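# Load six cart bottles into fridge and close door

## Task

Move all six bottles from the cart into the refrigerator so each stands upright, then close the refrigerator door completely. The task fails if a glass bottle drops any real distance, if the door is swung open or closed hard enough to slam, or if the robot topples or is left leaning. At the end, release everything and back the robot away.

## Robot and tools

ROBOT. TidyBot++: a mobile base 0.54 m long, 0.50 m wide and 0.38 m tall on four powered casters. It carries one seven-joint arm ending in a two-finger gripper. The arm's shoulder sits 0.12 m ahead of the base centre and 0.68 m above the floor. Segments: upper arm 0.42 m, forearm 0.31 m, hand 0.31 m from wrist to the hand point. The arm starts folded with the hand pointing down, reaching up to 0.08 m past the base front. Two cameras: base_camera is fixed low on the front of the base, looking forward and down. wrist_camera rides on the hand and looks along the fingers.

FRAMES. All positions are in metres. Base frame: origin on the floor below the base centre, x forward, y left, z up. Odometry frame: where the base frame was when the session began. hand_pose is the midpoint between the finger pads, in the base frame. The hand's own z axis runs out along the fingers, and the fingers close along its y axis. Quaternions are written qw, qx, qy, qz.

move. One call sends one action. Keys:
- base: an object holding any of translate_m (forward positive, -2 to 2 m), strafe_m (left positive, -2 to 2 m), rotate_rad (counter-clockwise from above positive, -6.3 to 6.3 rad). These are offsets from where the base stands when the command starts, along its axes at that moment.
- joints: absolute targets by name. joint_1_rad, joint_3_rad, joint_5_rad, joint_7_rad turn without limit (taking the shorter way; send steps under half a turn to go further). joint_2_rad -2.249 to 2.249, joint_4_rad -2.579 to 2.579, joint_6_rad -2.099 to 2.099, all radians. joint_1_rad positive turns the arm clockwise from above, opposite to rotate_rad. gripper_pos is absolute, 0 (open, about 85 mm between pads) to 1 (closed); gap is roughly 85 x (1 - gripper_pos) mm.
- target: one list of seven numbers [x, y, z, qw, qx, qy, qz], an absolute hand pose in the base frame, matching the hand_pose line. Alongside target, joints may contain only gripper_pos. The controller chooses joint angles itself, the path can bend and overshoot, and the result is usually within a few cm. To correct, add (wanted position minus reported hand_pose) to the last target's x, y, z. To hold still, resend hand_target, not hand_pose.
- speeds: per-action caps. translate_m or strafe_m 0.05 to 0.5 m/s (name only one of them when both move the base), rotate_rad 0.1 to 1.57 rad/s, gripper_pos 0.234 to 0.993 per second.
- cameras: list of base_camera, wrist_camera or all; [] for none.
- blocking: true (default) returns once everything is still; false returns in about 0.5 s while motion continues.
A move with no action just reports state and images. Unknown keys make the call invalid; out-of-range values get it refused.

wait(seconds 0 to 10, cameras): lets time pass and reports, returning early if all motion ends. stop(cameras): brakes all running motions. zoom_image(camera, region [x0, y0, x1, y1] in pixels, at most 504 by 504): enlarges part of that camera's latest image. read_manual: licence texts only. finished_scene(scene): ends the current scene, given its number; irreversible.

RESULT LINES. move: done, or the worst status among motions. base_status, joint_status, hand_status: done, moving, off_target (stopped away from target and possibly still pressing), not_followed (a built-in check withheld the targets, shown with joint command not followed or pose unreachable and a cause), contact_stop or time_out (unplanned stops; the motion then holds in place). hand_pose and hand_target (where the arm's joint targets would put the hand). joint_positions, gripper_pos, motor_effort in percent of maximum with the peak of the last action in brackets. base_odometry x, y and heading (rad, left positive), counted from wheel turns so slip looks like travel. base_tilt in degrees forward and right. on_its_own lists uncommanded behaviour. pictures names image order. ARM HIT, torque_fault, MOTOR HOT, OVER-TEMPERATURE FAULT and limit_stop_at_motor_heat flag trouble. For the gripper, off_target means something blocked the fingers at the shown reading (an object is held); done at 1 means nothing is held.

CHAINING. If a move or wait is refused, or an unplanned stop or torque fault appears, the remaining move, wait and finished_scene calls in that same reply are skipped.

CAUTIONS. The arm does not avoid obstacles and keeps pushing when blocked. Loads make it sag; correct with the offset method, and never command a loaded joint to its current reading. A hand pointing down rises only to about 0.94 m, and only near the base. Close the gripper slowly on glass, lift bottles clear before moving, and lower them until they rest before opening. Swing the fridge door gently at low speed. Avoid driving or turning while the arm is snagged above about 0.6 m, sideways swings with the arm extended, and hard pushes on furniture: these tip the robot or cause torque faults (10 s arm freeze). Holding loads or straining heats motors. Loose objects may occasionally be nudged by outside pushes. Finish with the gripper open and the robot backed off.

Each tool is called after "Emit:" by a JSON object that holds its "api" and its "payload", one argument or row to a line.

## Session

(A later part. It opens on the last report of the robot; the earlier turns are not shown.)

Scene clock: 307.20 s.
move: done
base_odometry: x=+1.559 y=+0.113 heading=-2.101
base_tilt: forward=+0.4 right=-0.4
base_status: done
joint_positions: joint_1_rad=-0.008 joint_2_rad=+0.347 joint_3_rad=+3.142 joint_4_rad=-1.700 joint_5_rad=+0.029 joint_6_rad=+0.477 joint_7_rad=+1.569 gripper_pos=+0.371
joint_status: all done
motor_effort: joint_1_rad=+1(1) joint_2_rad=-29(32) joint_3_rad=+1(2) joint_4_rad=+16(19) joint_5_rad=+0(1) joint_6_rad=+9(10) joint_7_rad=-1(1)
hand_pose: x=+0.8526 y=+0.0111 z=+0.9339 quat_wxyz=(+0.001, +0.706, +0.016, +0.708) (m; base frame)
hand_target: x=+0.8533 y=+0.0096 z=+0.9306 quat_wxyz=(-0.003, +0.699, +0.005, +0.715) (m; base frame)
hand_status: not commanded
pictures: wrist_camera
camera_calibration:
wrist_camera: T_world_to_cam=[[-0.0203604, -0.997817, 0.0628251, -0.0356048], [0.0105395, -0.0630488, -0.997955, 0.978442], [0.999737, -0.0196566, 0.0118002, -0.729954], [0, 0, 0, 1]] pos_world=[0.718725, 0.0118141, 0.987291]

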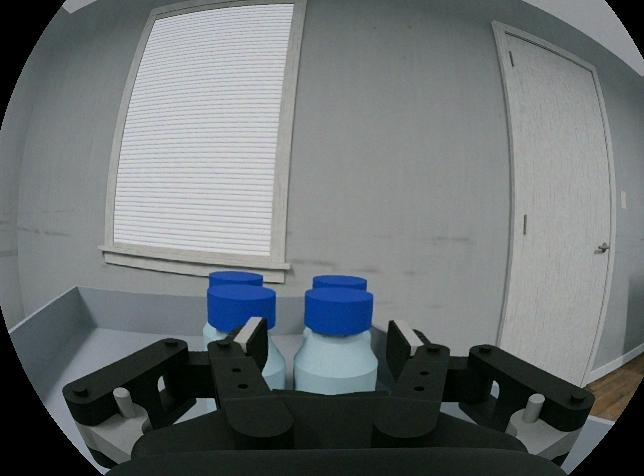

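Emit:
{"api": "move", "payload": {
  "base": {"translate_m": 0.055, "strafe_m": -0.008},
  "speeds": {"translate_m": 0.07},
  "cameras": ["wrist_camera"]
}}

Emit:
{"api": "zoom_image", "payload": {
  "camera": "wrist_camera",
  "region": [200, 280, 460, 440]
}}

Scene clock: 310.30 s.
move: done
base_odometry: x=+1.524 y=+0.070 heading=-2.101
base_tilt: forward=+0.4 right=-0.4
base_status: done
joint_positions: joint_1_rad=-0.008 joint_2_rad=+0.348 joint_3_rad=+3.142 joint_4_rad=-1.700 joint_5_rad=+0.029 joint_6_rad=+0.479 joint_7_rad=+1.569 gripper_pos=+0.371
joint_status: not commanded
motor_effort: joint_1_rad=+0(1) joint_2_rad=-29(32) joint_3_rad=+1(2) joint_4_rad=+18(19) joint_5_rad=-1(1) joint_6_rad=+9(9) joint_7_rad=+1(1)
hand_pose: x=+0.8530 y=+0.0111 z=+0.9333 quat_wxyz=(+0.001, +0.706, +0.016, +0.708) (m; base frame)
hand_target: x=+0.8533 y=+0.0096 z=+0.9306 quat_wxyz=(-0.003, +0.699, +0.005, +0.715) (m; base frame)
hand_status: not commanded
pictures: wrist_camera
camera_calibration:
wrist_camera: T_world_to_cam=[[-0.0203294, -0.99782, 0.0627904, -0.0355351], [0.0108751, -0.0630203, -0.997953, 0.977565], [0.999734, -0.0196049, 0.0121325, -0.730629], [0, 0, 0, 1]] pos_world=[0.719081, 0.0118249, 0.986659]

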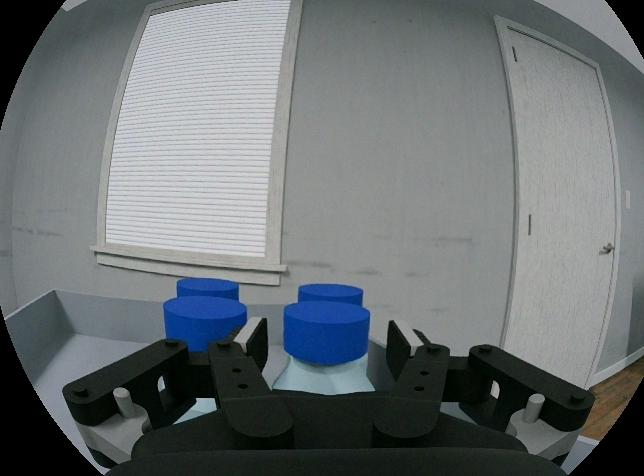

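Scaled by 1.938.

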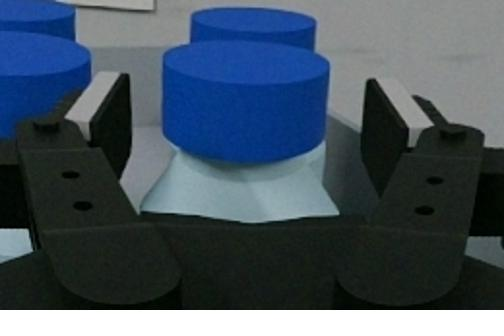

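Emit:
{"api": "move", "payload": {
  "base": {"translate_m": 0.045},
  "speeds": {"translate_m": 0.07},
  "cameras": ["wrist_camera"]
}}

Emit:
{"api": "zoom_image", "payload": {
  "camera": "wrist_camera",
  "region": [200, 280, 460, 440]
}}

Scene clock: 313.90 s.
move: done
base_odometry: x=+1.501 y=+0.031 heading=-2.101
base_tilt: forward=+0.4 right=-0.4
base_status: done
joint_positions: joint_1_rad=-0.008 joint_2_rad=+0.349 joint_3_rad=+3.142 joint_4_rad=-1.700 joint_5_rad=+0.029 joint_6_rad=+0.480 joint_7_rad=+1.569 gripper_pos=+0.371
joint_status: not commanded
motor_effort: joint_1_rad=+0(1) joint_2_rad=-29(32) joint_3_rad=+0(1) joint_4_rad=+18(18) joint_5_rad=-1(1) joint_6_rad=+9(9) joint_7_rad=+1(1)
hand_pose: x=+0.8533 y=+0.0111 z=+0.9326 quat_wxyz=(+0.001, +0.707, +0.016, +0.707) (m; base frame)
hand_target: x=+0.8533 y=+0.0096 z=+0.9306 quat_wxyz=(-0.003, +0.699, +0.005, +0.715) (m; base frame)
hand_status: not commanded
pictures: wrist_camera
camera_calibration:
wrist_camera: T_world_to_cam=[[-0.020277, -0.99782, 0.0627964, -0.0355283], [0.0103439, -0.0630153, -0.997959, 0.977335], [0.999741, -0.019586, 0.0115991, -0.730411], [0, 0, 0, 1]] pos_world=[0.719392, 0.0118304, 0.986043]

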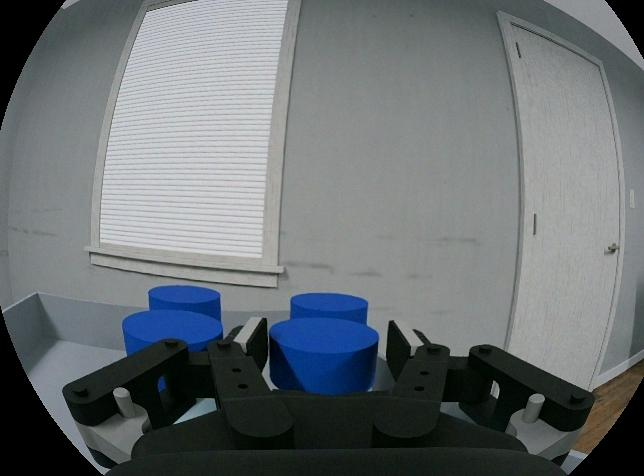

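Scaled by 1.938.

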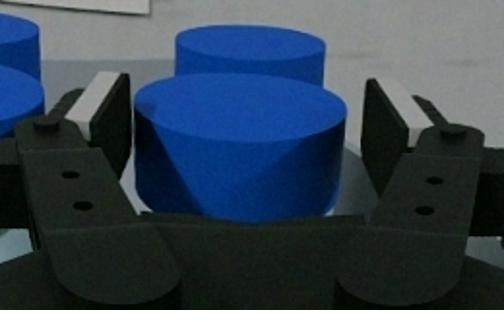

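Emit:
{"api": "move", "payload": {
  "base": {"translate_m": 0.009, "strafe_m": 0.002},
  "speeds": {"translate_m": 0.05},
  "cameras": []
}}

Emit:
{"api": "move", "payload": {
  "joints": {"gripper_pos": 0.6},
  "speeds": {"gripper_pos": 0.234},
  "cameras": ["wrist_camera"]
}}

Scene clock: 316.53 s.
move: done
base_odometry: x=+1.498 y=+0.022 heading=-2.101
base_tilt: forward=+0.4 right=-0.4
base_status: done
joint_positions: joint_1_rad=-0.008 joint_2_rad=+0.351 joint_3_rad=+3.142 joint_4_rad=-1.700 joint_5_rad=+0.029 joint_6_rad=+0.480 joint_7_rad=+1.569 gripper_pos=+0.371
joint_status: not commanded
motor_effort: joint_1_rad=+0(1) joint_2_rad=-29(31) joint_3_rad=+1(1) joint_4_rad=+17(18) joint_5_rad=-1(1) joint_6_rad=+9(9) joint_7_rad=+0(1)
hand_pose: x=+0.8537 y=+0.0111 z=+0.9314 quat_wxyz=(+0.001, +0.707, +0.016, +0.707) (m; base frame)
hand_target: x=+0.8533 y=+0.0096 z=+0.9306 quat_wxyz=(-0.003, +0.699, +0.005, +0.715) (m; base frame)
hand_status: not commanded
pictures: none
No camera images: "cameras" was empty.

Scene clock: 317.83 s.
move: off_target
base_odometry: x=+1.498 y=+0.022 heading=-2.101
base_tilt: forward=+0.4 right=-0.4
base_status: not commanded
joint_positions: joint_1_rad=-0.008 joint_2_rad=+0.351 joint_3_rad=+3.142 joint_4_rad=-1.700 joint_5_rad=+0.029 joint_6_rad=+0.481 joint_7_rad=+1.569 gripper_pos=+0.429
joint_status: gripper_pos off_target (ended at +0.429, target +0.600)
motor_effort: joint_1_rad=+1(2) joint_2_rad=-28(29) joint_3_rad=+1(2) joint_4_rad=+17(19) joint_5_rad=-1(2) joint_6_rad=+8(9) joint_7_rad=+0(1)
hand_pose: x=+0.8537 y=+0.0115 z=+0.9315 quat_wxyz=(+0.001, +0.707, +0.016, +0.707) (m; base frame)
hand_target: x=+0.8533 y=+0.0096 z=+0.9306 quat_wxyz=(-0.003, +0.699, +0.005, +0.715) (m; base frame)
hand_status: not commanded
pictures: wrist_camera
camera_calibration:
wrist_camera: T_world_to_cam=[[-0.0196615, -0.997842, 0.0626426, -0.0354839], [0.00916329, -0.0628319, -0.997982, 0.977269], [0.999765, -0.0190478, 0.0103789, -0.729687], [0, 0, 0, 1]] pos_world=[0.719863, 0.0120974, 0.985093]

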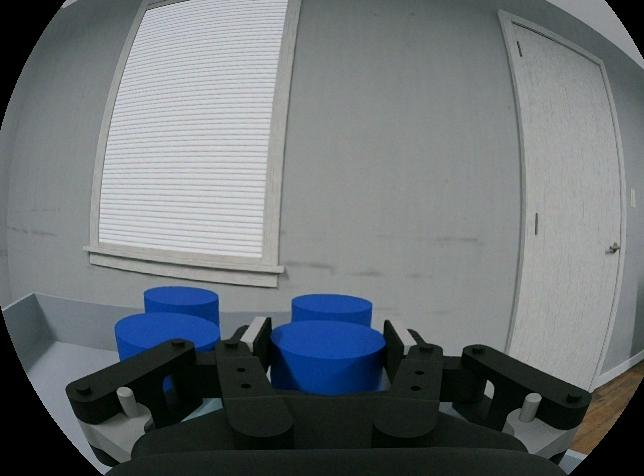

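Emit:
{"api": "move", "payload": {
  "joints": {"joint_2_rad": 0.20, "joint_4_rad": -1.40, "joint_6_rad": 0.22},
  "cameras": ["wrist_camera"]
}}

Emit:
{"api": "move", "payload": {
  "base": {"translate_m": -0.30},
  "speeds": {"translate_m": 0.35},
  "cameras": ["wrist_camera"]
}}

Scene clock: 322.17 s.
move: done
base_odometry: x=+1.498 y=+0.022 heading=-2.101
base_tilt: forward=+0.4 right=-0.4
base_status: not commanded
joint_positions: joint_1_rad=-0.008 joint_2_rad=+0.253 joint_3_rad=+3.142 joint_4_rad=-1.443 joint_5_rad=+0.029 joint_6_rad=+0.261 joint_7_rad=+1.569 gripper_pos=+0.429
joint_status: all done
motor_effort: joint_1_rad=+0(1) joint_2_rad=-32(37) joint_3_rad=+1(1) joint_4_rad=+22(24) joint_5_rad=-1(1) joint_6_rad=+12(15) joint_7_rad=+0(1)
hand_pose: x=+0.8445 y=+0.0096 z=+1.0922 quat_wxyz=(+0.004, +0.657, +0.014, +0.753) (m; base frame)
hand_target: x=+0.8224 y=+0.0093 z=+1.1440 quat_wxyz=(-0.003, +0.637, +0.005, +0.771) (m; base frame)
hand_status: not commanded
pictures: wrist_camera
camera_calibration:
wrist_camera: T_world_to_cam=[[-0.0340462, -0.997633, 0.0597462, -0.0323308], [0.144149, -0.0640576, -0.98748, 1.01216], [0.98897, -0.0250076, 0.145989, -0.861141], [0, 0, 0, 1]] pos_world=[0.704639, 0.0110475, 1.12714]

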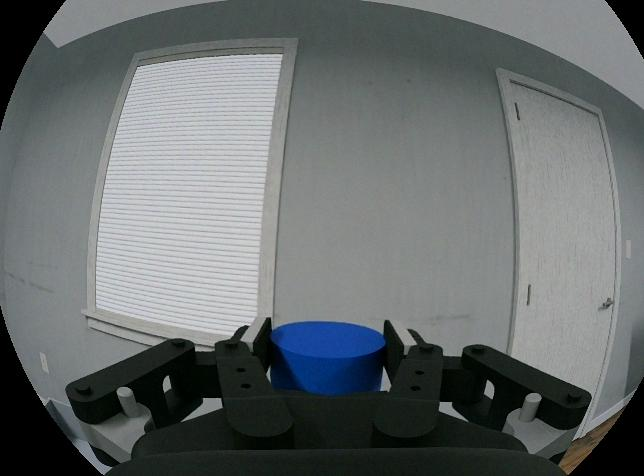

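Scene clock: 324.07 s.
move: done
base_odometry: x=+1.650 y=+0.281 heading=-2.101
base_tilt: forward=+0.4 right=-0.4
base_status: done
joint_positions: joint_1_rad=-0.008 joint_2_rad=+0.251 joint_3_rad=+3.142 joint_4_rad=-1.443 joint_5_rad=+0.029 joint_6_rad=+0.258 joint_7_rad=+1.569 gripper_pos=+0.429
joint_status: not commanded
motor_effort: joint_1_rad=+0(3) joint_2_rad=-32(37) joint_3_rad=+0(2) joint_4_rad=+23(24) joint_5_rad=+0(2) joint_6_rad=+13(13) joint_7_rad=+0(2)
hand_pose: x=+0.8437 y=+0.0095 z=+1.0929 quat_wxyz=(+0.004, +0.657, +0.014, +0.753) (m; base frame)
hand_target: x=+0.8224 y=+0.0093 z=+1.1440 quat_wxyz=(-0.003, +0.637, +0.005, +0.771) (m; base frame)
hand_status: not commanded
pictures: wrist_camera
camera_calibration:
wrist_camera: T_world_to_cam=[[-0.0340976, -0.997632, 0.0597385, -0.0323975], [0.143678, -0.0640455, -0.98755, 1.01348], [0.989037, -0.0250899, 0.145521, -0.860032], [0, 0, 0, 1]] pos_world=[0.703884, 0.0110102, 1.12796]

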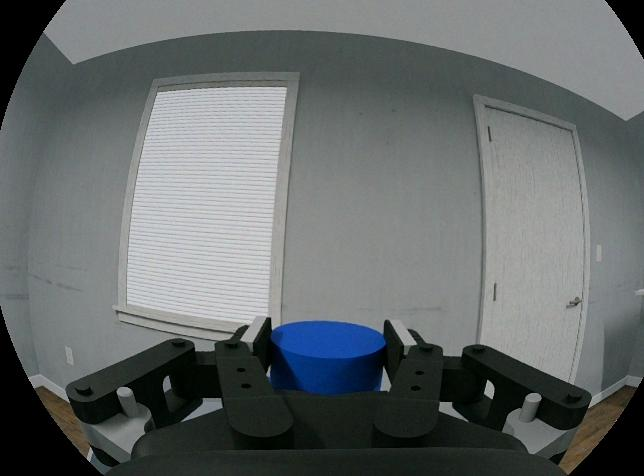

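Emit:
{"api": "move", "payload": {
  "base": {"translate_m": 0.056, "strafe_m": -0.2455, "rotate_rad": 3.214},
  "speeds": {"translate_m": 0.15, "rotate_rad": 0.8},
  "joints": {"joint_1_rad": -0.16, "joint_2_rad": 0.20, "joint_4_rad": -1.27, "joint_6_rad": -0.01}
}}

Scene clock: 335.70 s.
move: done
base_odometry: x=+1.410 y=+0.357 heading=+1.113
base_tilt: forward=+0.4 right=-0.4
base_status: done
joint_positions: joint_1_rad=-0.166 joint_2_rad=+0.250 joint_3_rad=+3.136 joint_4_rad=-1.322 joint_5_rad=+0.029 joint_6_rad=+0.032 joint_7_rad=+1.569 gripper_pos=+0.429
joint_status: all done
motor_effort: joint_1_rad=+0(5) joint_2_rad=-32(36) joint_3_rad=+0(4) joint_4_rad=+23(24) joint_5_rad=-1(1) joint_6_rad=+13(14) joint_7_rad=+0(1)
hand_pose: x=+0.8378 y=+0.1259 z=+1.0981 quat_wxyz=(-0.053, +0.693, +0.069, +0.716) (m; base frame)
hand_target: x=+0.8160 y=+0.1148 z=+1.1540 quat_wxyz=(-0.058, +0.672, +0.056, +0.736) (m; base frame)
hand_status: not commanded
pictures: base_camera, wrist_camera
camera_calibration:
wrist_camera: T_world_to_cam=[[0.129264, -0.989602, 0.0630782, -0.0582861], [0.0483514, -0.057246, -0.997189, 1.11649], [0.990431, 0.13195, 0.0404488, -0.757579], [0, 0, 0, 1]] pos_world=[0.703879, 0.106197, 1.14768]

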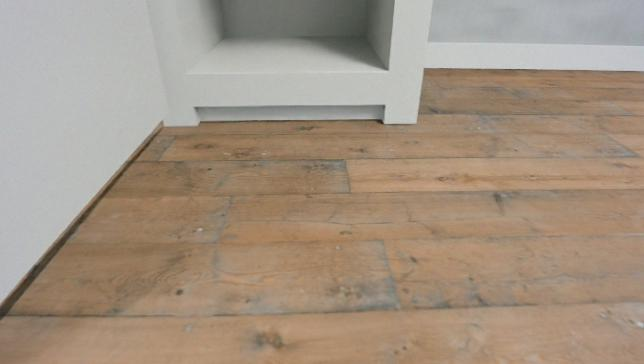

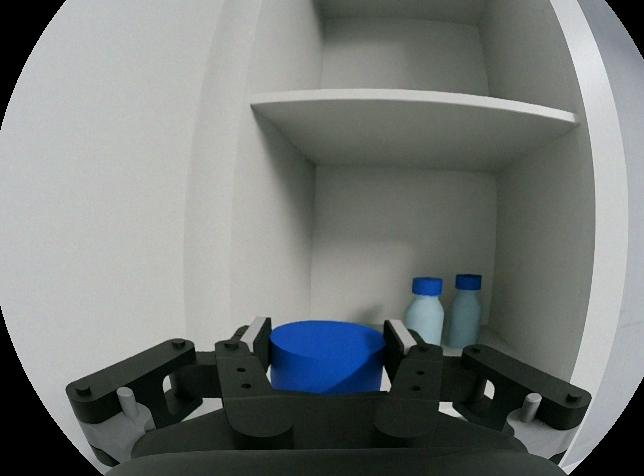

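Emit:
{"api": "move", "payload": {
  "base": {"translate_m": 0.48},
  "speeds": {"translate_m": 0.25},
  "joints": {"joint_4_rad": -1.245, "joint_6_rad": -0.03}
}}

Scene clock: 342.60 s.
move: done
base_odometry: x=+1.622 y=+0.788 heading=+1.113
base_tilt: forward=+0.4 right=-0.5
base_status: done
joint_positions: joint_1_rad=-0.166 joint_2_rad=+0.249 joint_3_rad=+3.136 joint_4_rad=-1.297 joint_5_rad=+0.029 joint_6_rad=+0.008 joint_7_rad=+1.569 gripper_pos=+0.429
joint_status: all done
motor_effort: joint_1_rad=+0(1) joint_2_rad=-32(36) joint_3_rad=+1(2) joint_4_rad=+22(24) joint_5_rad=-1(1) joint_6_rad=+13(14) joint_7_rad=+1(1)
hand_pose: x=+0.8370 y=+0.1256 z=+1.1079 quat_wxyz=(-0.053, +0.692, +0.069, +0.717) (m; base frame)
hand_target: x=+0.8149 y=+0.1146 z=+1.1634 quat_wxyz=(-0.058, +0.670, +0.056, +0.738) (m; base frame)
hand_status: not commanded
pictures: base_camera, wrist_camera
camera_calibration:
wrist_camera: T_world_to_cam=[[0.12834, -0.989731, 0.062942, -0.0582383], [0.0516687, -0.0567077, -0.997053, 1.12328], [0.990383, 0.131214, 0.0438602, -0.760806], [0, 0, 0, 1]] pos_world=[0.702925, 0.105887, 1.15701]

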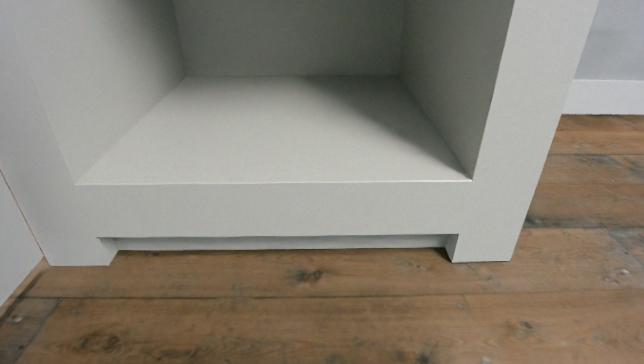

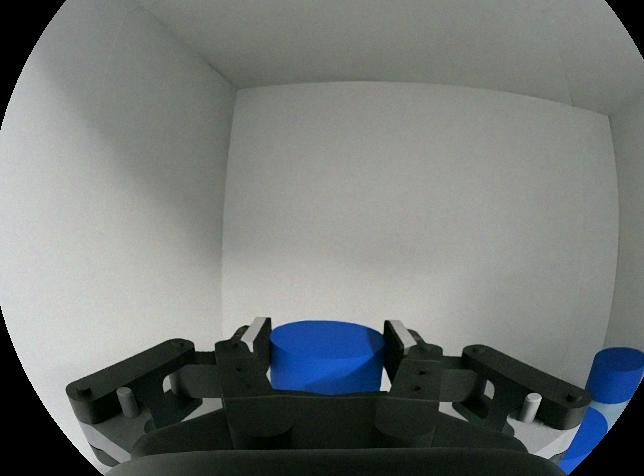

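Emit:
{"api": "move", "payload": {
  "base": {"strafe_m": 0.022},
  "speeds": {"strafe_m": 0.1}
}}

Emit:
{"api": "zoom_image", "payload": {
  "camera": "wrist_camera",
  "region": [440, 320, 644, 476]
}}

Scene clock: 350.13 s.
move: done
base_odometry: x=+1.602 y=+0.797 heading=+1.113
base_tilt: forward=+0.4 right=-0.4
base_status: done
joint_positions: joint_1_rad=-0.167 joint_2_rad=+0.249 joint_3_rad=+3.135 joint_4_rad=-1.297 joint_5_rad=+0.029 joint_6_rad=+0.008 joint_7_rad=+1.569 gripper_pos=+0.429
joint_status: not commanded
motor_effort: joint_1_rad=+1(3) joint_2_rad=-32(34) joint_3_rad=+1(3) joint_4_rad=+23(23) joint_5_rad=-1(1) joint_6_rad=+13(13) joint_7_rad=+0(1)
hand_pose: x=+0.8369 y=+0.1262 z=+1.1079 quat_wxyz=(-0.053, +0.692, +0.069, +0.717) (m; base frame)
hand_target: x=+0.8149 y=+0.1146 z=+1.1634 quat_wxyz=(-0.058, +0.670, +0.056, +0.738) (m; base frame)
hand_status: not commanded
pictures: base_camera, wrist_camera
camera_calibration:
wrist_camera: T_world_to_cam=[[0.129238, -0.989616, 0.0629059, -0.0583206], [0.0517141, -0.0566253, -0.997055, 1.12328], [0.990264, 0.13211, 0.0438589, -0.760789], [0, 0, 0, 1]] pos_world=[0.70283, 0.106399, 1.15701]

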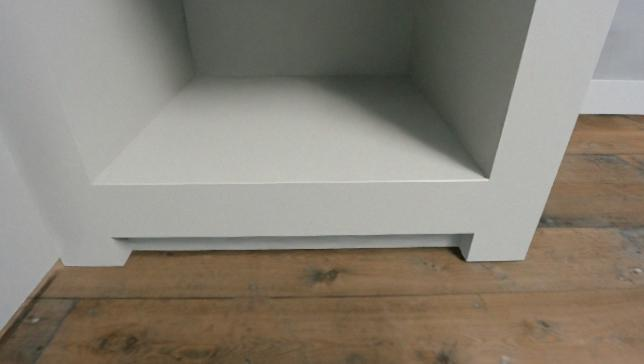

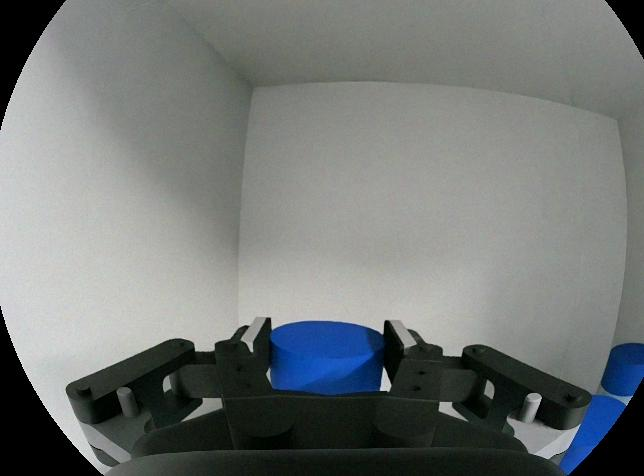

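Scaled by 2.471.

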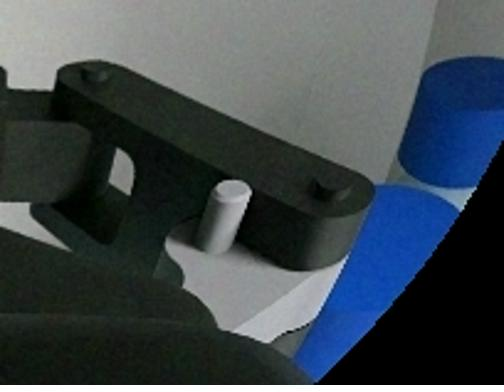

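Emit:
{"api": "move", "payload": {
  "base": {"translate_m": 0.025},
  "speeds": {"translate_m": 0.1},
  "joints": {"joint_1_rad": -0.205}
}}

Emit:
{"api": "zoom_image", "payload": {
  "camera": "wrist_camera",
  "region": [440, 320, 644, 476]
}}

Scene clock: 360.20 s.
move: done
base_odometry: x=+1.613 y=+0.820 heading=+1.113
base_tilt: forward=+0.3 right=-0.4
base_status: done
joint_positions: joint_1_rad=-0.191 joint_2_rad=+0.248 joint_3_rad=+3.136 joint_4_rad=-1.296 joint_5_rad=+0.029 joint_6_rad=+0.007 joint_7_rad=+1.569 gripper_pos=+0.429
joint_status: all done
motor_effort: joint_1_rad=+0(2) joint_2_rad=-33(36) joint_3_rad=+1(2) joint_4_rad=+23(24) joint_5_rad=+0(1) joint_6_rad=+12(13) joint_7_rad=+1(1)
hand_pose: x=+0.8336 y=+0.1428 z=+1.1085 quat_wxyz=(-0.061, +0.691, +0.077, +0.716) (m; base frame)
hand_target: x=+0.8091 y=+0.1458 z=+1.1634 quat_wxyz=(-0.075, +0.669, +0.071, +0.736) (m; base frame)
hand_status: not commanded
pictures: base_camera, wrist_camera
camera_calibration:
wrist_camera: T_world_to_cam=[[0.152007, -0.986362, 0.0631174, -0.0611806], [0.0535461, -0.0555474, -0.997019, 1.12325], [0.986928, 0.154934, 0.0443722, -0.760735], [0, 0, 0, 1]] pos_world=[0.699945, 0.119911, 1.15752]

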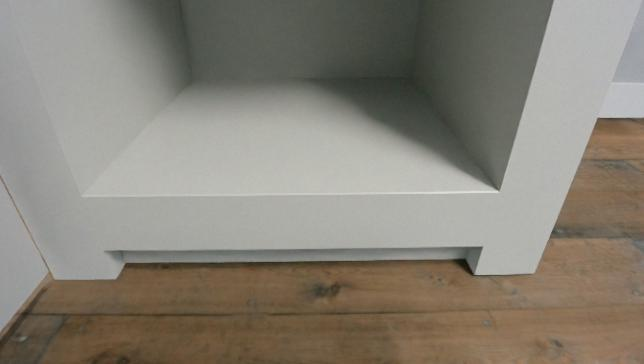

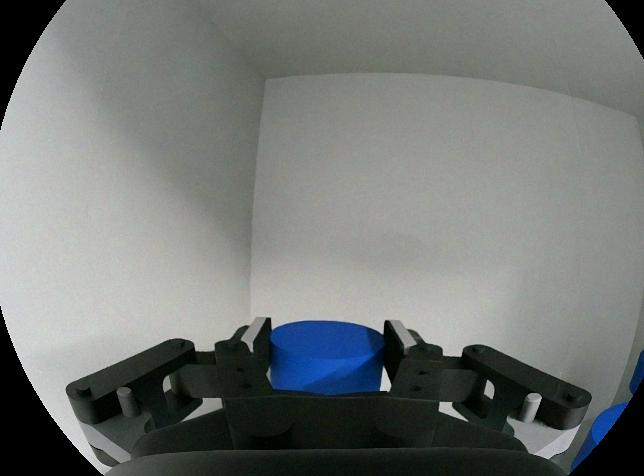

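Scaled by 2.471.

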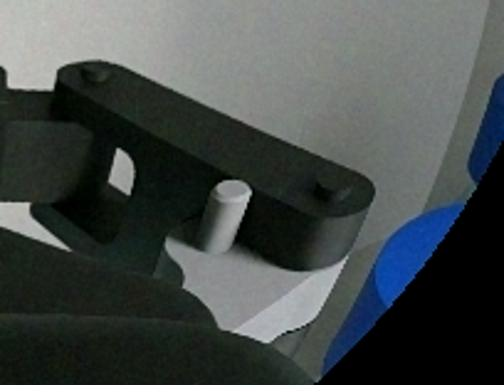

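Emit:
{"api": "move", "payload": {
  "base": {"translate_m": 0.012},
  "speeds": {"translate_m": 0.1},
  "joints": {"joint_4_rad": -1.34, "joint_6_rad": 0.05},
  "cameras": []
}}

Emit:
{"api": "move", "payload": {
  "joints": {"joint_4_rad": -1.38, "joint_6_rad": 0.09},
  "cameras": ["wrist_camera"]
}}

Scene clock: 364.57 s.
move: done
base_odometry: x=+1.618 y=+0.831 heading=+1.114
base_tilt: forward=+0.4 right=-0.4
base_status: done
joint_positions: joint_1_rad=-0.191 joint_2_rad=+0.247 joint_3_rad=+3.136 joint_4_rad=-1.350 joint_5_rad=+0.029 joint_6_rad=+0.010 joint_7_rad=+1.569 gripper_pos=+0.429
joint_status: all done
motor_effort: joint_1_rad=+0(2) joint_2_rad=-32(35) joint_3_rad=+1(2) joint_4_rad=+23(24) joint_5_rad=+0(1) joint_6_rad=+13(14) joint_7_rad=+0(1)
hand_pose: x=+0.8332 y=+0.1429 z=+1.0765 quat_wxyz=(-0.060, +0.708, +0.079, +0.699) (m; base frame)
hand_target: x=+0.8118 y=+0.1464 z=+1.1290 quat_wxyz=(-0.074, +0.674, +0.071, +0.731) (m; base frame)
hand_status: not commanded
pictures: none
No camera images: "cameras" was empty.

Scene clock: 365.23 s.
move: done
base_odometry: x=+1.618 y=+0.831 heading=+1.114
base_tilt: forward=+0.4 right=-0.4
base_status: not commanded
joint_positions: joint_1_rad=-0.191 joint_2_rad=+0.246 joint_3_rad=+3.136 joint_4_rad=-1.371 joint_5_rad=+0.029 joint_6_rad=+0.042 joint_7_rad=+1.569 gripper_pos=+0.429
joint_status: all done
motor_effort: joint_1_rad=-1(1) joint_2_rad=-29(32) joint_3_rad=+0(1) joint_4_rad=+21(23) joint_5_rad=-1(2) joint_6_rad=+11(13) joint_7_rad=+0(1)
hand_pose: x=+0.8324 y=+0.1430 z=+1.0743 quat_wxyz=(-0.060, +0.704, +0.079, +0.703) (m; base frame)
hand_target: x=+0.8119 y=+0.1464 z=+1.1164 quat_wxyz=(-0.074, +0.674, +0.071, +0.731) (m; base frame)
hand_status: not commanded
pictures: wrist_camera
camera_calibration:
wrist_camera: T_world_to_cam=[[0.155491, -0.985717, 0.0646893, -0.0633268], [0.0166341, -0.0628639, -0.997883, 1.12198], [0.987697, 0.156238, 0.00662174, -0.7184], [0, 0, 0, 1]] pos_world=[0.700745, 0.120351, 1.12845]

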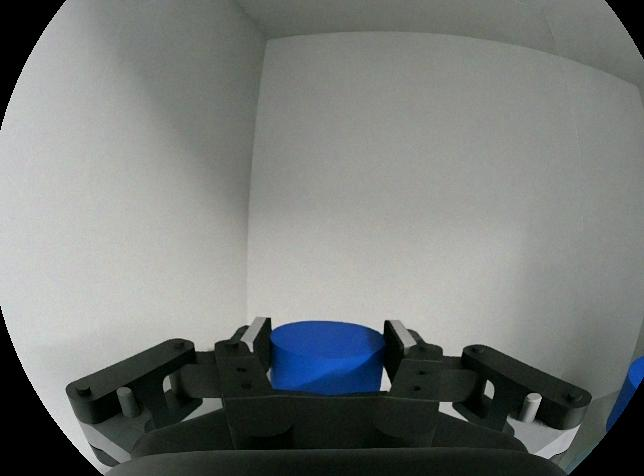

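Emit:
{"api": "move", "payload": {
  "joints": {"joint_4_rad": -1.41, "joint_6_rad": 0.12},
  "cameras": []
}}

Emit:
{"api": "move", "payload": {
  "joints": {"gripper_pos": 0.25},
  "speeds": {"gripper_pos": 0.234},
  "cameras": ["wrist_camera"]
}}

Scene clock: 367.77 s.
move: done
base_odometry: x=+1.618 y=+0.831 heading=+1.114
base_tilt: forward=+0.4 right=-0.4
base_status: not commanded
joint_positions: joint_1_rad=-0.191 joint_2_rad=+0.242 joint_3_rad=+3.137 joint_4_rad=-1.393 joint_5_rad=+0.029 joint_6_rad=+0.073 joint_7_rad=+1.569 gripper_pos=+0.429
joint_status: all done
motor_effort: joint_1_rad=-1(2) joint_2_rad=-27(29) joint_3_rad=+0(1) joint_4_rad=+19(21) joint_5_rad=-1(2) joint_6_rad=+9(11) joint_7_rad=-1(1)
hand_pose: x=+0.8305 y=+0.1427 z=+1.0735 quat_wxyz=(-0.061, +0.699, +0.079, +0.708) (m; base frame)
hand_target: x=+0.8117 y=+0.1464 z=+1.1070 quat_wxyz=(-0.074, +0.674, +0.071, +0.731) (m; base frame)
hand_status: not commanded
pictures: none
No camera images: "cameras" was empty.

Scene clock: 369.57 s.
move: done
base_odometry: x=+1.618 y=+0.831 heading=+1.114
base_tilt: forward=+0.4 right=-0.4
base_status: not commanded
joint_positions: joint_1_rad=-0.192 joint_2_rad=+0.241 joint_3_rad=+3.137 joint_4_rad=-1.393 joint_5_rad=+0.029 joint_6_rad=+0.073 joint_7_rad=+1.569 gripper_pos=+0.251
joint_status: all done
motor_effort: joint_1_rad=+0(2) joint_2_rad=-28(29) joint_3_rad=+1(1) joint_4_rad=+18(21) joint_5_rad=-1(2) joint_6_rad=+9(10) joint_7_rad=+0(1)
hand_pose: x=+0.8302 y=+0.1433 z=+1.0738 quat_wxyz=(-0.061, +0.699, +0.079, +0.708) (m; base frame)
hand_target: x=+0.8117 y=+0.1464 z=+1.1070 quat_wxyz=(-0.074, +0.674, +0.071, +0.731) (m; base frame)
hand_status: not commanded
pictures: wrist_camera
camera_calibration:
wrist_camera: T_world_to_cam=[[0.156035, -0.985664, 0.0641824, -0.0625448], [0.0308317, -0.0600865, -0.997717, 1.10913], [0.98727, 0.157657, 0.0210141, -0.731551], [0, 0, 0, 1]] pos_world=[0.697801, 0.12033, 1.12599]

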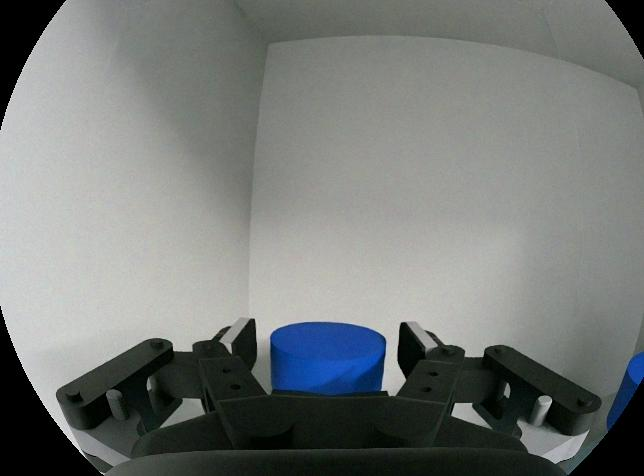

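Emit:
{"api": "move", "payload": {
  "base": {"translate_m": -0.06, "strafe_m": -0.007},
  "speeds": {"translate_m": 0.1},
  "cameras": ["wrist_camera"]
}}

Scene clock: 373.67 s.
move: done
base_odometry: x=+1.598 y=+0.774 heading=+1.114
base_tilt: forward=+0.4 right=-0.4
base_status: done
joint_positions: joint_1_rad=-0.192 joint_2_rad=+0.231 joint_3_rad=+3.137 joint_4_rad=-1.393 joint_5_rad=+0.029 joint_6_rad=+0.074 joint_7_rad=+1.569 gripper_pos=+0.251
joint_status: not commanded
motor_effort: joint_1_rad=+0(1) joint_2_rad=-27(32) joint_3_rad=+0(1) joint_4_rad=+19(20) joint_5_rad=-1(1) joint_6_rad=+9(10) joint_7_rad=+0(1)
hand_pose: x=+0.8261 y=+0.1425 z=+1.0813 quat_wxyz=(-0.062, +0.695, +0.079, +0.712) (m; base frame)
hand_target: x=+0.8117 y=+0.1464 z=+1.1070 quat_wxyz=(-0.074, +0.674, +0.071, +0.731) (m; base frame)
hand_status: not commanded
pictures: wrist_camera
camera_calibration:
wrist_camera: T_world_to_cam=[[0.15538, -0.985792, 0.0638112, -0.0622108], [0.041112, -0.0580867, -0.997465, 1.10767], [0.986999, 0.15761, 0.0315023, -0.738691], [0, 0, 0, 1]] pos_world=[0.693215, 0.119439, 1.1321]

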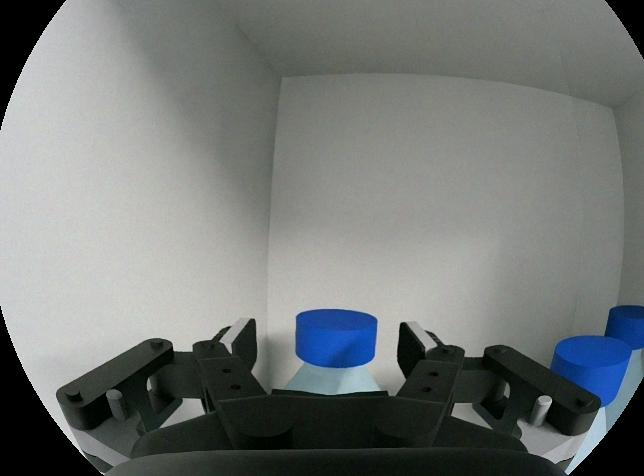

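Emit:
{"api": "move", "payload": {
  "base": {"translate_m": -0.35},
  "speeds": {"translate_m": 0.4}
}}

Scene clock: 379.50 s.
move: done
base_odometry: x=+1.444 y=+0.460 heading=+1.114
base_tilt: forward=+0.4 right=-0.4
base_status: done
joint_positions: joint_1_rad=-0.192 joint_2_rad=+0.225 joint_3_rad=+3.137 joint_4_rad=-1.393 joint_5_rad=+0.029 joint_6_rad=+0.074 joint_7_rad=+1.569 gripper_pos=+0.251
joint_status: not commanded
motor_effort: joint_1_rad=+0(1) joint_2_rad=-27(31) joint_3_rad=+1(2) joint_4_rad=+19(20) joint_5_rad=-1(1) joint_6_rad=+9(9) joint_7_rad=+1(1)
hand_pose: x=+0.8237 y=+0.1423 z=+1.0858 quat_wxyz=(-0.062, +0.693, +0.078, +0.714) (m; base frame)
hand_target: x=+0.8117 y=+0.1464 z=+1.1070 quat_wxyz=(-0.074, +0.674, +0.071, +0.731) (m; base frame)
hand_status: not commanded
pictures: base_camera, wrist_camera
camera_calibration:
wrist_camera: T_world_to_cam=[[0.155367, -0.985809, 0.0635784, -0.0620372], [0.0474204, -0.0568431, -0.997256, 1.1066], [0.986718, 0.157956, 0.0379159, -0.743193], [0, 0, 0, 1]] pos_world=[0.690485, 0.119137, 1.13569]

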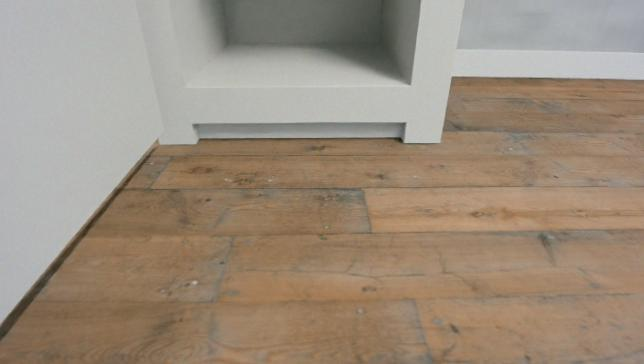

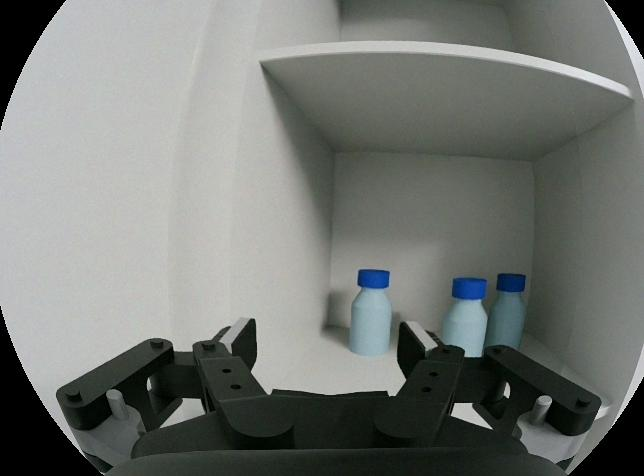

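Emit:
{"api": "move", "payload": {
  "base": {"translate_m": -0.268, "strafe_m": -0.3225, "rotate_rad": -3.214},
  "speeds": {"translate_m": 0.2, "rotate_rad": 1.2},
  "joints": {"joint_1_rad": 0.0, "joint_2_rad": 0.30, "joint_4_rad": -1.60, "joint_6_rad": 0.36, "gripper_pos": 0.3},
  "cameras": ["wrist_camera"]
}}

Scene clock: 393.90 s.
move: done
base_odometry: x=+1.615 y=+0.077 heading=-2.100
base_tilt: forward=+0.4 right=-0.4
base_status: done
joint_positions: joint_1_rad=+0.001 joint_2_rad=+0.304 joint_3_rad=+3.143 joint_4_rad=-1.582 joint_5_rad=+0.029 joint_6_rad=+0.309 joint_7_rad=+1.569 gripper_pos=+0.299
joint_status: all done
motor_effort: joint_1_rad=+1(7) joint_2_rad=-29(34) joint_3_rad=+0(6) joint_4_rad=+18(20) joint_5_rad=-1(1) joint_6_rad=+9(10) joint_7_rad=+0(1)
hand_pose: x=+0.8553 y=+0.0029 z=+0.9837 quat_wxyz=(+0.007, +0.709, +0.012, +0.705) (m; base frame)
hand_target: x=+0.8519 y=+0.0023 z=+0.9917 quat_wxyz=(+0.001, +0.696, +0.002, +0.718) (m; base frame)
hand_status: not commanded
pictures: wrist_camera
camera_calibration:
wrist_camera: T_world_to_cam=[[-0.0336671, -0.99732, 0.0649491, -0.0376066], [0.00204289, -0.0650545, -0.99788, 1.0348], [0.999431, -0.033463, 0.00422761, -0.725628], [0, 0, 0, 1]] pos_world=[0.721835, 0.00553113, 1.03812]

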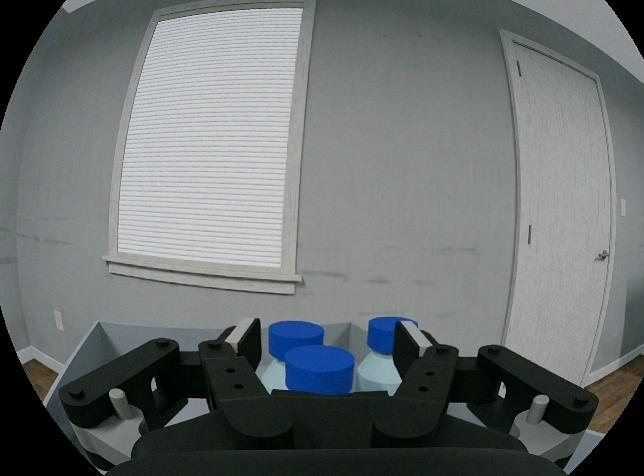

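Emit:
{"api": "move", "payload": {
  "base": {"translate_m": 0.03, "strafe_m": 0.006},
  "speeds": {"translate_m": 0.08},
  "joints": {"joint_2_rad": 0.36, "joint_4_rad": -1.717, "joint_6_rad": 0.53},
  "cameras": ["wrist_camera"]
}}

Emit:
{"api": "zoom_image", "payload": {
  "camera": "wrist_camera",
  "region": [200, 280, 460, 440]
}}

Scene clock: 400.10 s.
move: done
base_odometry: x=+1.605 y=+0.048 heading=-2.101
base_tilt: forward=+0.4 right=-0.4
base_status: done
joint_positions: joint_1_rad=+0.001 joint_2_rad=+0.349 joint_3_rad=+3.143 joint_4_rad=-1.701 joint_5_rad=+0.029 joint_6_rad=+0.478 joint_7_rad=+1.569 gripper_pos=+0.299
joint_status: all done
motor_effort: joint_1_rad=+0(1) joint_2_rad=-29(32) joint_3_rad=+0(1) joint_4_rad=+18(20) joint_5_rad=-1(1) joint_6_rad=+9(11) joint_7_rad=+0(1)
hand_pose: x=+0.8532 y=+0.0043 z=+0.9317 quat_wxyz=(+0.005, +0.708, +0.013, +0.707) (m; base frame)
hand_target: x=+0.8533 y=+0.0023 z=+0.9306 quat_wxyz=(+0.001, +0.699, +0.002, +0.715) (m; base frame)
hand_status: not commanded
pictures: wrist_camera
camera_calibration:
wrist_camera: T_world_to_cam=[[-0.0294855, -0.99758, 0.0629663, -0.0346144], [0.00721326, -0.0632044, -0.997975, 0.978717], [0.999539, -0.0289716, 0.00905942, -0.727933], [0, 0, 0, 1]] pos_world=[0.719517, 0.00623919, 0.985509]

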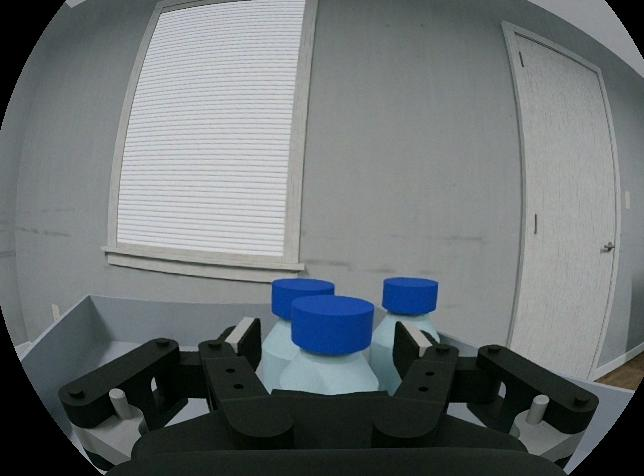

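Scaled by 1.938.

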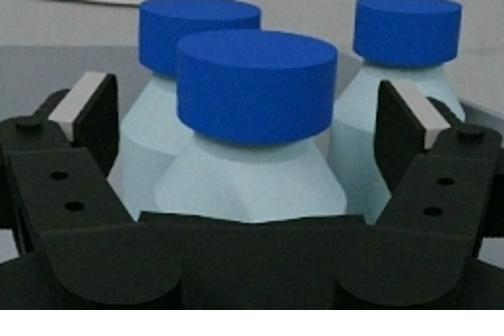

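Emit:
{"api": "move", "payload": {
  "base": {"translate_m": 0.045, "strafe_m": -0.0015},
  "speeds": {"translate_m": 0.07},
  "cameras": ["wrist_camera"]
}}

Emit:
{"api": "zoom_image", "payload": {
  "camera": "wrist_camera",
  "region": [200, 280, 460, 440]
}}

Scene clock: 403.40 s.
move: done
base_odometry: x=+1.581 y=+0.010 heading=-2.101
base_tilt: forward=+0.4 right=-0.4
base_status: done
joint_positions: joint_1_rad=+0.001 joint_2_rad=+0.350 joint_3_rad=+3.143 joint_4_rad=-1.701 joint_5_rad=+0.029 joint_6_rad=+0.479 joint_7_rad=+1.569 gripper_pos=+0.299
joint_status: not commanded
motor_effort: joint_1_rad=+1(1) joint_2_rad=-29(32) joint_3_rad=+1(1) joint_4_rad=+18(18) joint_5_rad=-1(1) joint_6_rad=+9(9) joint_7_rad=+0(1)
hand_pose: x=+0.8535 y=+0.0043 z=+0.9315 quat_wxyz=(+0.005, +0.707, +0.013, +0.707) (m; base frame)
hand_target: x=+0.8533 y=+0.0023 z=+0.9306 quat_wxyz=(+0.001, +0.699, +0.002, +0.715) (m; base frame)
hand_status: not commanded
pictures: wrist_camera
camera_calibration:
wrist_camera: T_world_to_cam=[[-0.029479, -0.997582, 0.0629324, -0.0345538], [0.00773698, -0.0631856, -0.997972, 0.978015], [0.999535, -0.0289323, 0.00958092, -0.72864], [0, 0, 0, 1]] pos_world=[0.719716, 0.00624503, 0.985187]

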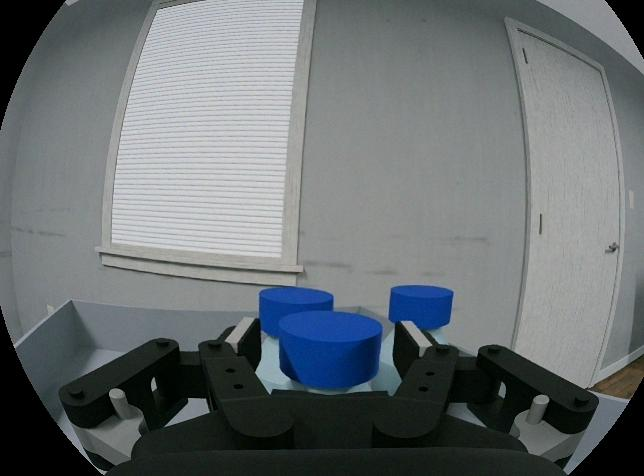

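Scaled by 1.938.

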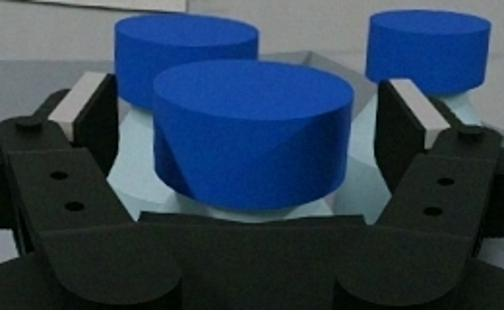

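Emit:
{"api": "move", "payload": {
  "base": {"translate_m": 0.015},
  "speeds": {"translate_m": 0.05},
  "cameras": []
}}

Emit:
{"api": "move", "payload": {
  "joints": {"gripper_pos": 0.6},
  "speeds": {"gripper_pos": 0.234},
  "cameras": ["wrist_camera"]
}}

Scene clock: 405.53 s.
move: done
base_odometry: x=+1.573 y=-0.003 heading=-2.101
base_tilt: forward=+0.4 right=-0.4
base_status: done
joint_positions: joint_1_rad=+0.001 joint_2_rad=+0.351 joint_3_rad=+3.143 joint_4_rad=-1.701 joint_5_rad=+0.029 joint_6_rad=+0.480 joint_7_rad=+1.569 gripper_pos=+0.299
joint_status: not commanded
motor_effort: joint_1_rad=+1(1) joint_2_rad=-29(32) joint_3_rad=+0(1) joint_4_rad=+17(18) joint_5_rad=-1(1) joint_6_rad=+9(9) joint_7_rad=+0(1)
hand_pose: x=+0.8535 y=+0.0043 z=+0.9315 quat_wxyz=(+0.005, +0.707, +0.013, +0.707) (m; base frame)
hand_target: x=+0.8533 y=+0.0023 z=+0.9306 quat_wxyz=(+0.001, +0.699, +0.002, +0.715) (m; base frame)
hand_status: not commanded
pictures: none
No camera images: "cameras" was empty.

Scene clock: 407.13 s.
move: off_target
base_odometry: x=+1.573 y=-0.003 heading=-2.101
base_tilt: forward=+0.4 right=-0.4
base_status: not commanded
joint_positions: joint_1_rad=+0.001 joint_2_rad=+0.351 joint_3_rad=+3.143 joint_4_rad=-1.701 joint_5_rad=+0.029 joint_6_rad=+0.482 joint_7_rad=+1.569 gripper_pos=+0.452
joint_status: gripper_pos off_target (ended at +0.452, target +0.600)
motor_effort: joint_1_rad=-2(2) joint_2_rad=-29(30) joint_3_rad=-1(1) joint_4_rad=+18(18) joint_5_rad=+0(1) joint_6_rad=+9(9) joint_7_rad=+0(1)
hand_pose: x=+0.8535 y=+0.0043 z=+0.9320 quat_wxyz=(+0.005, +0.707, +0.013, +0.708) (m; base frame)
hand_target: x=+0.8533 y=+0.0023 z=+0.9306 quat_wxyz=(+0.001, +0.699, +0.002, +0.715) (m; base frame)
hand_status: not commanded
pictures: wrist_camera
camera_calibration:
wrist_camera: T_world_to_cam=[[-0.0295536, -0.997586, 0.0628351, -0.0344113], [0.0100009, -0.0631545, -0.997954, 0.976625], [0.999513, -0.0288647, 0.0118432, -0.730811], [0, 0, 0, 1]] pos_world=[0.719671, 0.00625538, 0.985444]

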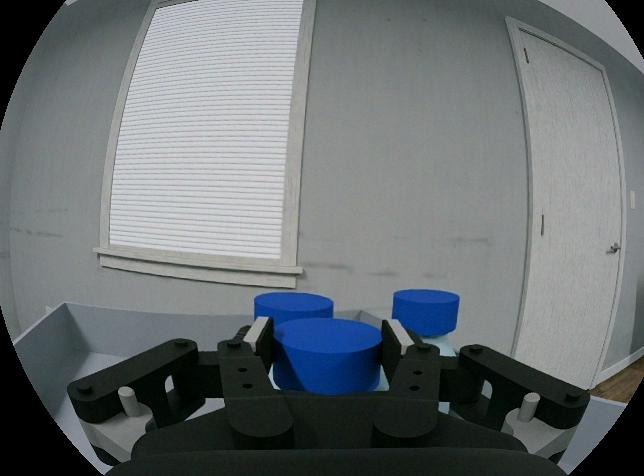

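Emit:
{"api": "move", "payload": {
  "joints": {"gripper_pos": 0.34},
  "speeds": {"gripper_pos": 0.4},
  "cameras": []
}}

Emit:
{"api": "move", "payload": {
  "base": {"translate_m": 0.010},
  "speeds": {"translate_m": 0.05},
  "cameras": ["wrist_camera"]
}}

Emit:
{"api": "move", "payload": {
  "joints": {"gripper_pos": 0.6},
  "speeds": {"gripper_pos": 0.234},
  "cameras": ["wrist_camera"]
}}

Scene clock: 412.87 s.
move: done
base_odometry: x=+1.573 y=-0.003 heading=-2.101
base_tilt: forward=+0.4 right=-0.4
base_status: not commanded
joint_positions: joint_1_rad=+0.001 joint_2_rad=+0.351 joint_3_rad=+3.143 joint_4_rad=-1.701 joint_5_rad=+0.029 joint_6_rad=+0.482 joint_7_rad=+1.569 gripper_pos=+0.339
joint_status: all done
motor_effort: joint_1_rad=+0(2) joint_2_rad=-29(30) joint_3_rad=+1(1) joint_4_rad=+18(18) joint_5_rad=-1(1) joint_6_rad=+9(10) joint_7_rad=+0(1)
hand_pose: x=+0.8535 y=+0.0043 z=+0.9321 quat_wxyz=(+0.005, +0.706, +0.013, +0.708) (m; base frame)
hand_target: x=+0.8533 y=+0.0023 z=+0.9306 quat_wxyz=(+0.001, +0.699, +0.002, +0.715) (m; base frame)
hand_status: not commanded
pictures: none
No camera images: "cameras" was empty.

Scene clock: 413.53 s.
move: done
base_odometry: x=+1.568 y=-0.012 heading=-2.101
base_tilt: forward=+0.3 right=-0.4
base_status: done
joint_positions: joint_1_rad=+0.001 joint_2_rad=+0.353 joint_3_rad=+3.143 joint_4_rad=-1.701 joint_5_rad=+0.029 joint_6_rad=+0.483 joint_7_rad=+1.569 gripper_pos=+0.339
joint_status: not commanded
motor_effort: joint_1_rad=+0(1) joint_2_rad=-29(31) joint_3_rad=+0(1) joint_4_rad=+18(19) joint_5_rad=-1(1) joint_6_rad=+9(9) joint_7_rad=+0(1)
hand_pose: x=+0.8540 y=+0.0043 z=+0.9307 quat_wxyz=(+0.005, +0.707, +0.013, +0.707) (m; base frame)
hand_target: x=+0.8533 y=+0.0023 z=+0.9306 quat_wxyz=(+0.001, +0.699, +0.002, +0.715) (m; base frame)
hand_status: not commanded
pictures: wrist_camera
camera_calibration:
wrist_camera: T_world_to_cam=[[-0.029445, -0.997587, 0.0628698, -0.0344345], [0.00852698, -0.0631454, -0.997968, 0.976569], [0.99953, -0.0288491, 0.0103657, -0.729908], [0, 0, 0, 1]] pos_world=[0.720224, 0.0062573, 0.984315]

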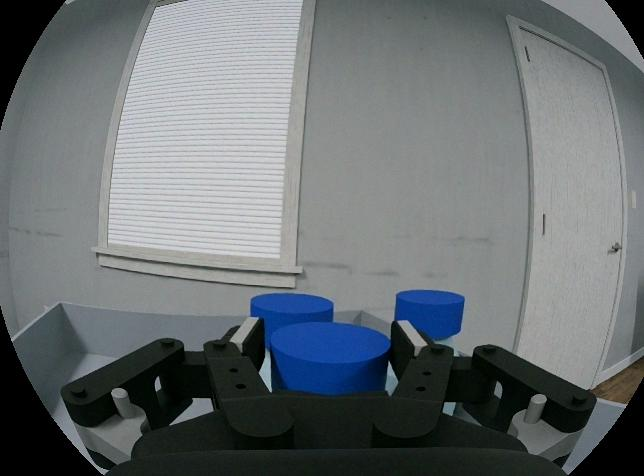

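Scene clock: 414.97 s.
move: off_target
base_odometry: x=+1.568 y=-0.012 heading=-2.101
base_tilt: forward=+0.4 right=-0.4
base_status: not commanded
joint_positions: joint_1_rad=+0.001 joint_2_rad=+0.353 joint_3_rad=+3.143 joint_4_rad=-1.701 joint_5_rad=+0.029 joint_6_rad=+0.484 joint_7_rad=+1.569 gripper_pos=+0.424
joint_status: gripper_pos off_target (ended at +0.424, target +0.600)
motor_effort: joint_1_rad=-1(2) joint_2_rad=-29(30) joint_3_rad=+0(1) joint_4_rad=+17(18) joint_5_rad=-1(1) joint_6_rad=+9(9) joint_7_rad=+0(1)
hand_pose: x=+0.8540 y=+0.0043 z=+0.9310 quat_wxyz=(+0.005, +0.707, +0.013, +0.707) (m; base frame)
hand_target: x=+0.8533 y=+0.0023 z=+0.9306 quat_wxyz=(+0.001, +0.699, +0.002, +0.715) (m; base frame)
hand_status: not commanded
pictures: wrist_camera
camera_calibration:
wrist_camera: T_world_to_cam=[[-0.0294788, -0.997589, 0.0628323, -0.0343813], [0.0094395, -0.0631346, -0.99796, 0.976067], [0.999521, -0.0288255, 0.0112779, -0.730752], [0, 0, 0, 1]] pos_world=[0.720175, 0.00626093, 0.984477]

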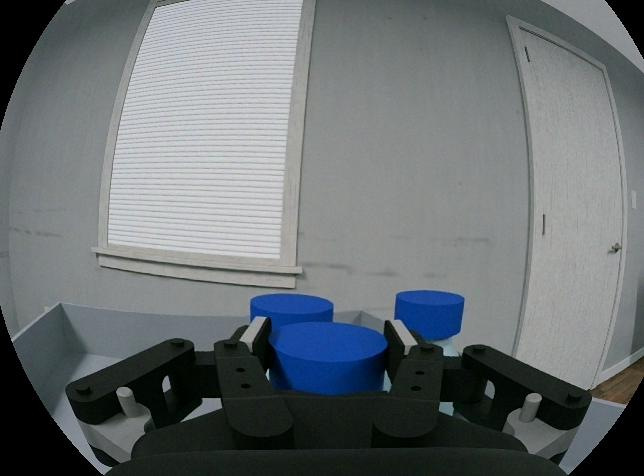

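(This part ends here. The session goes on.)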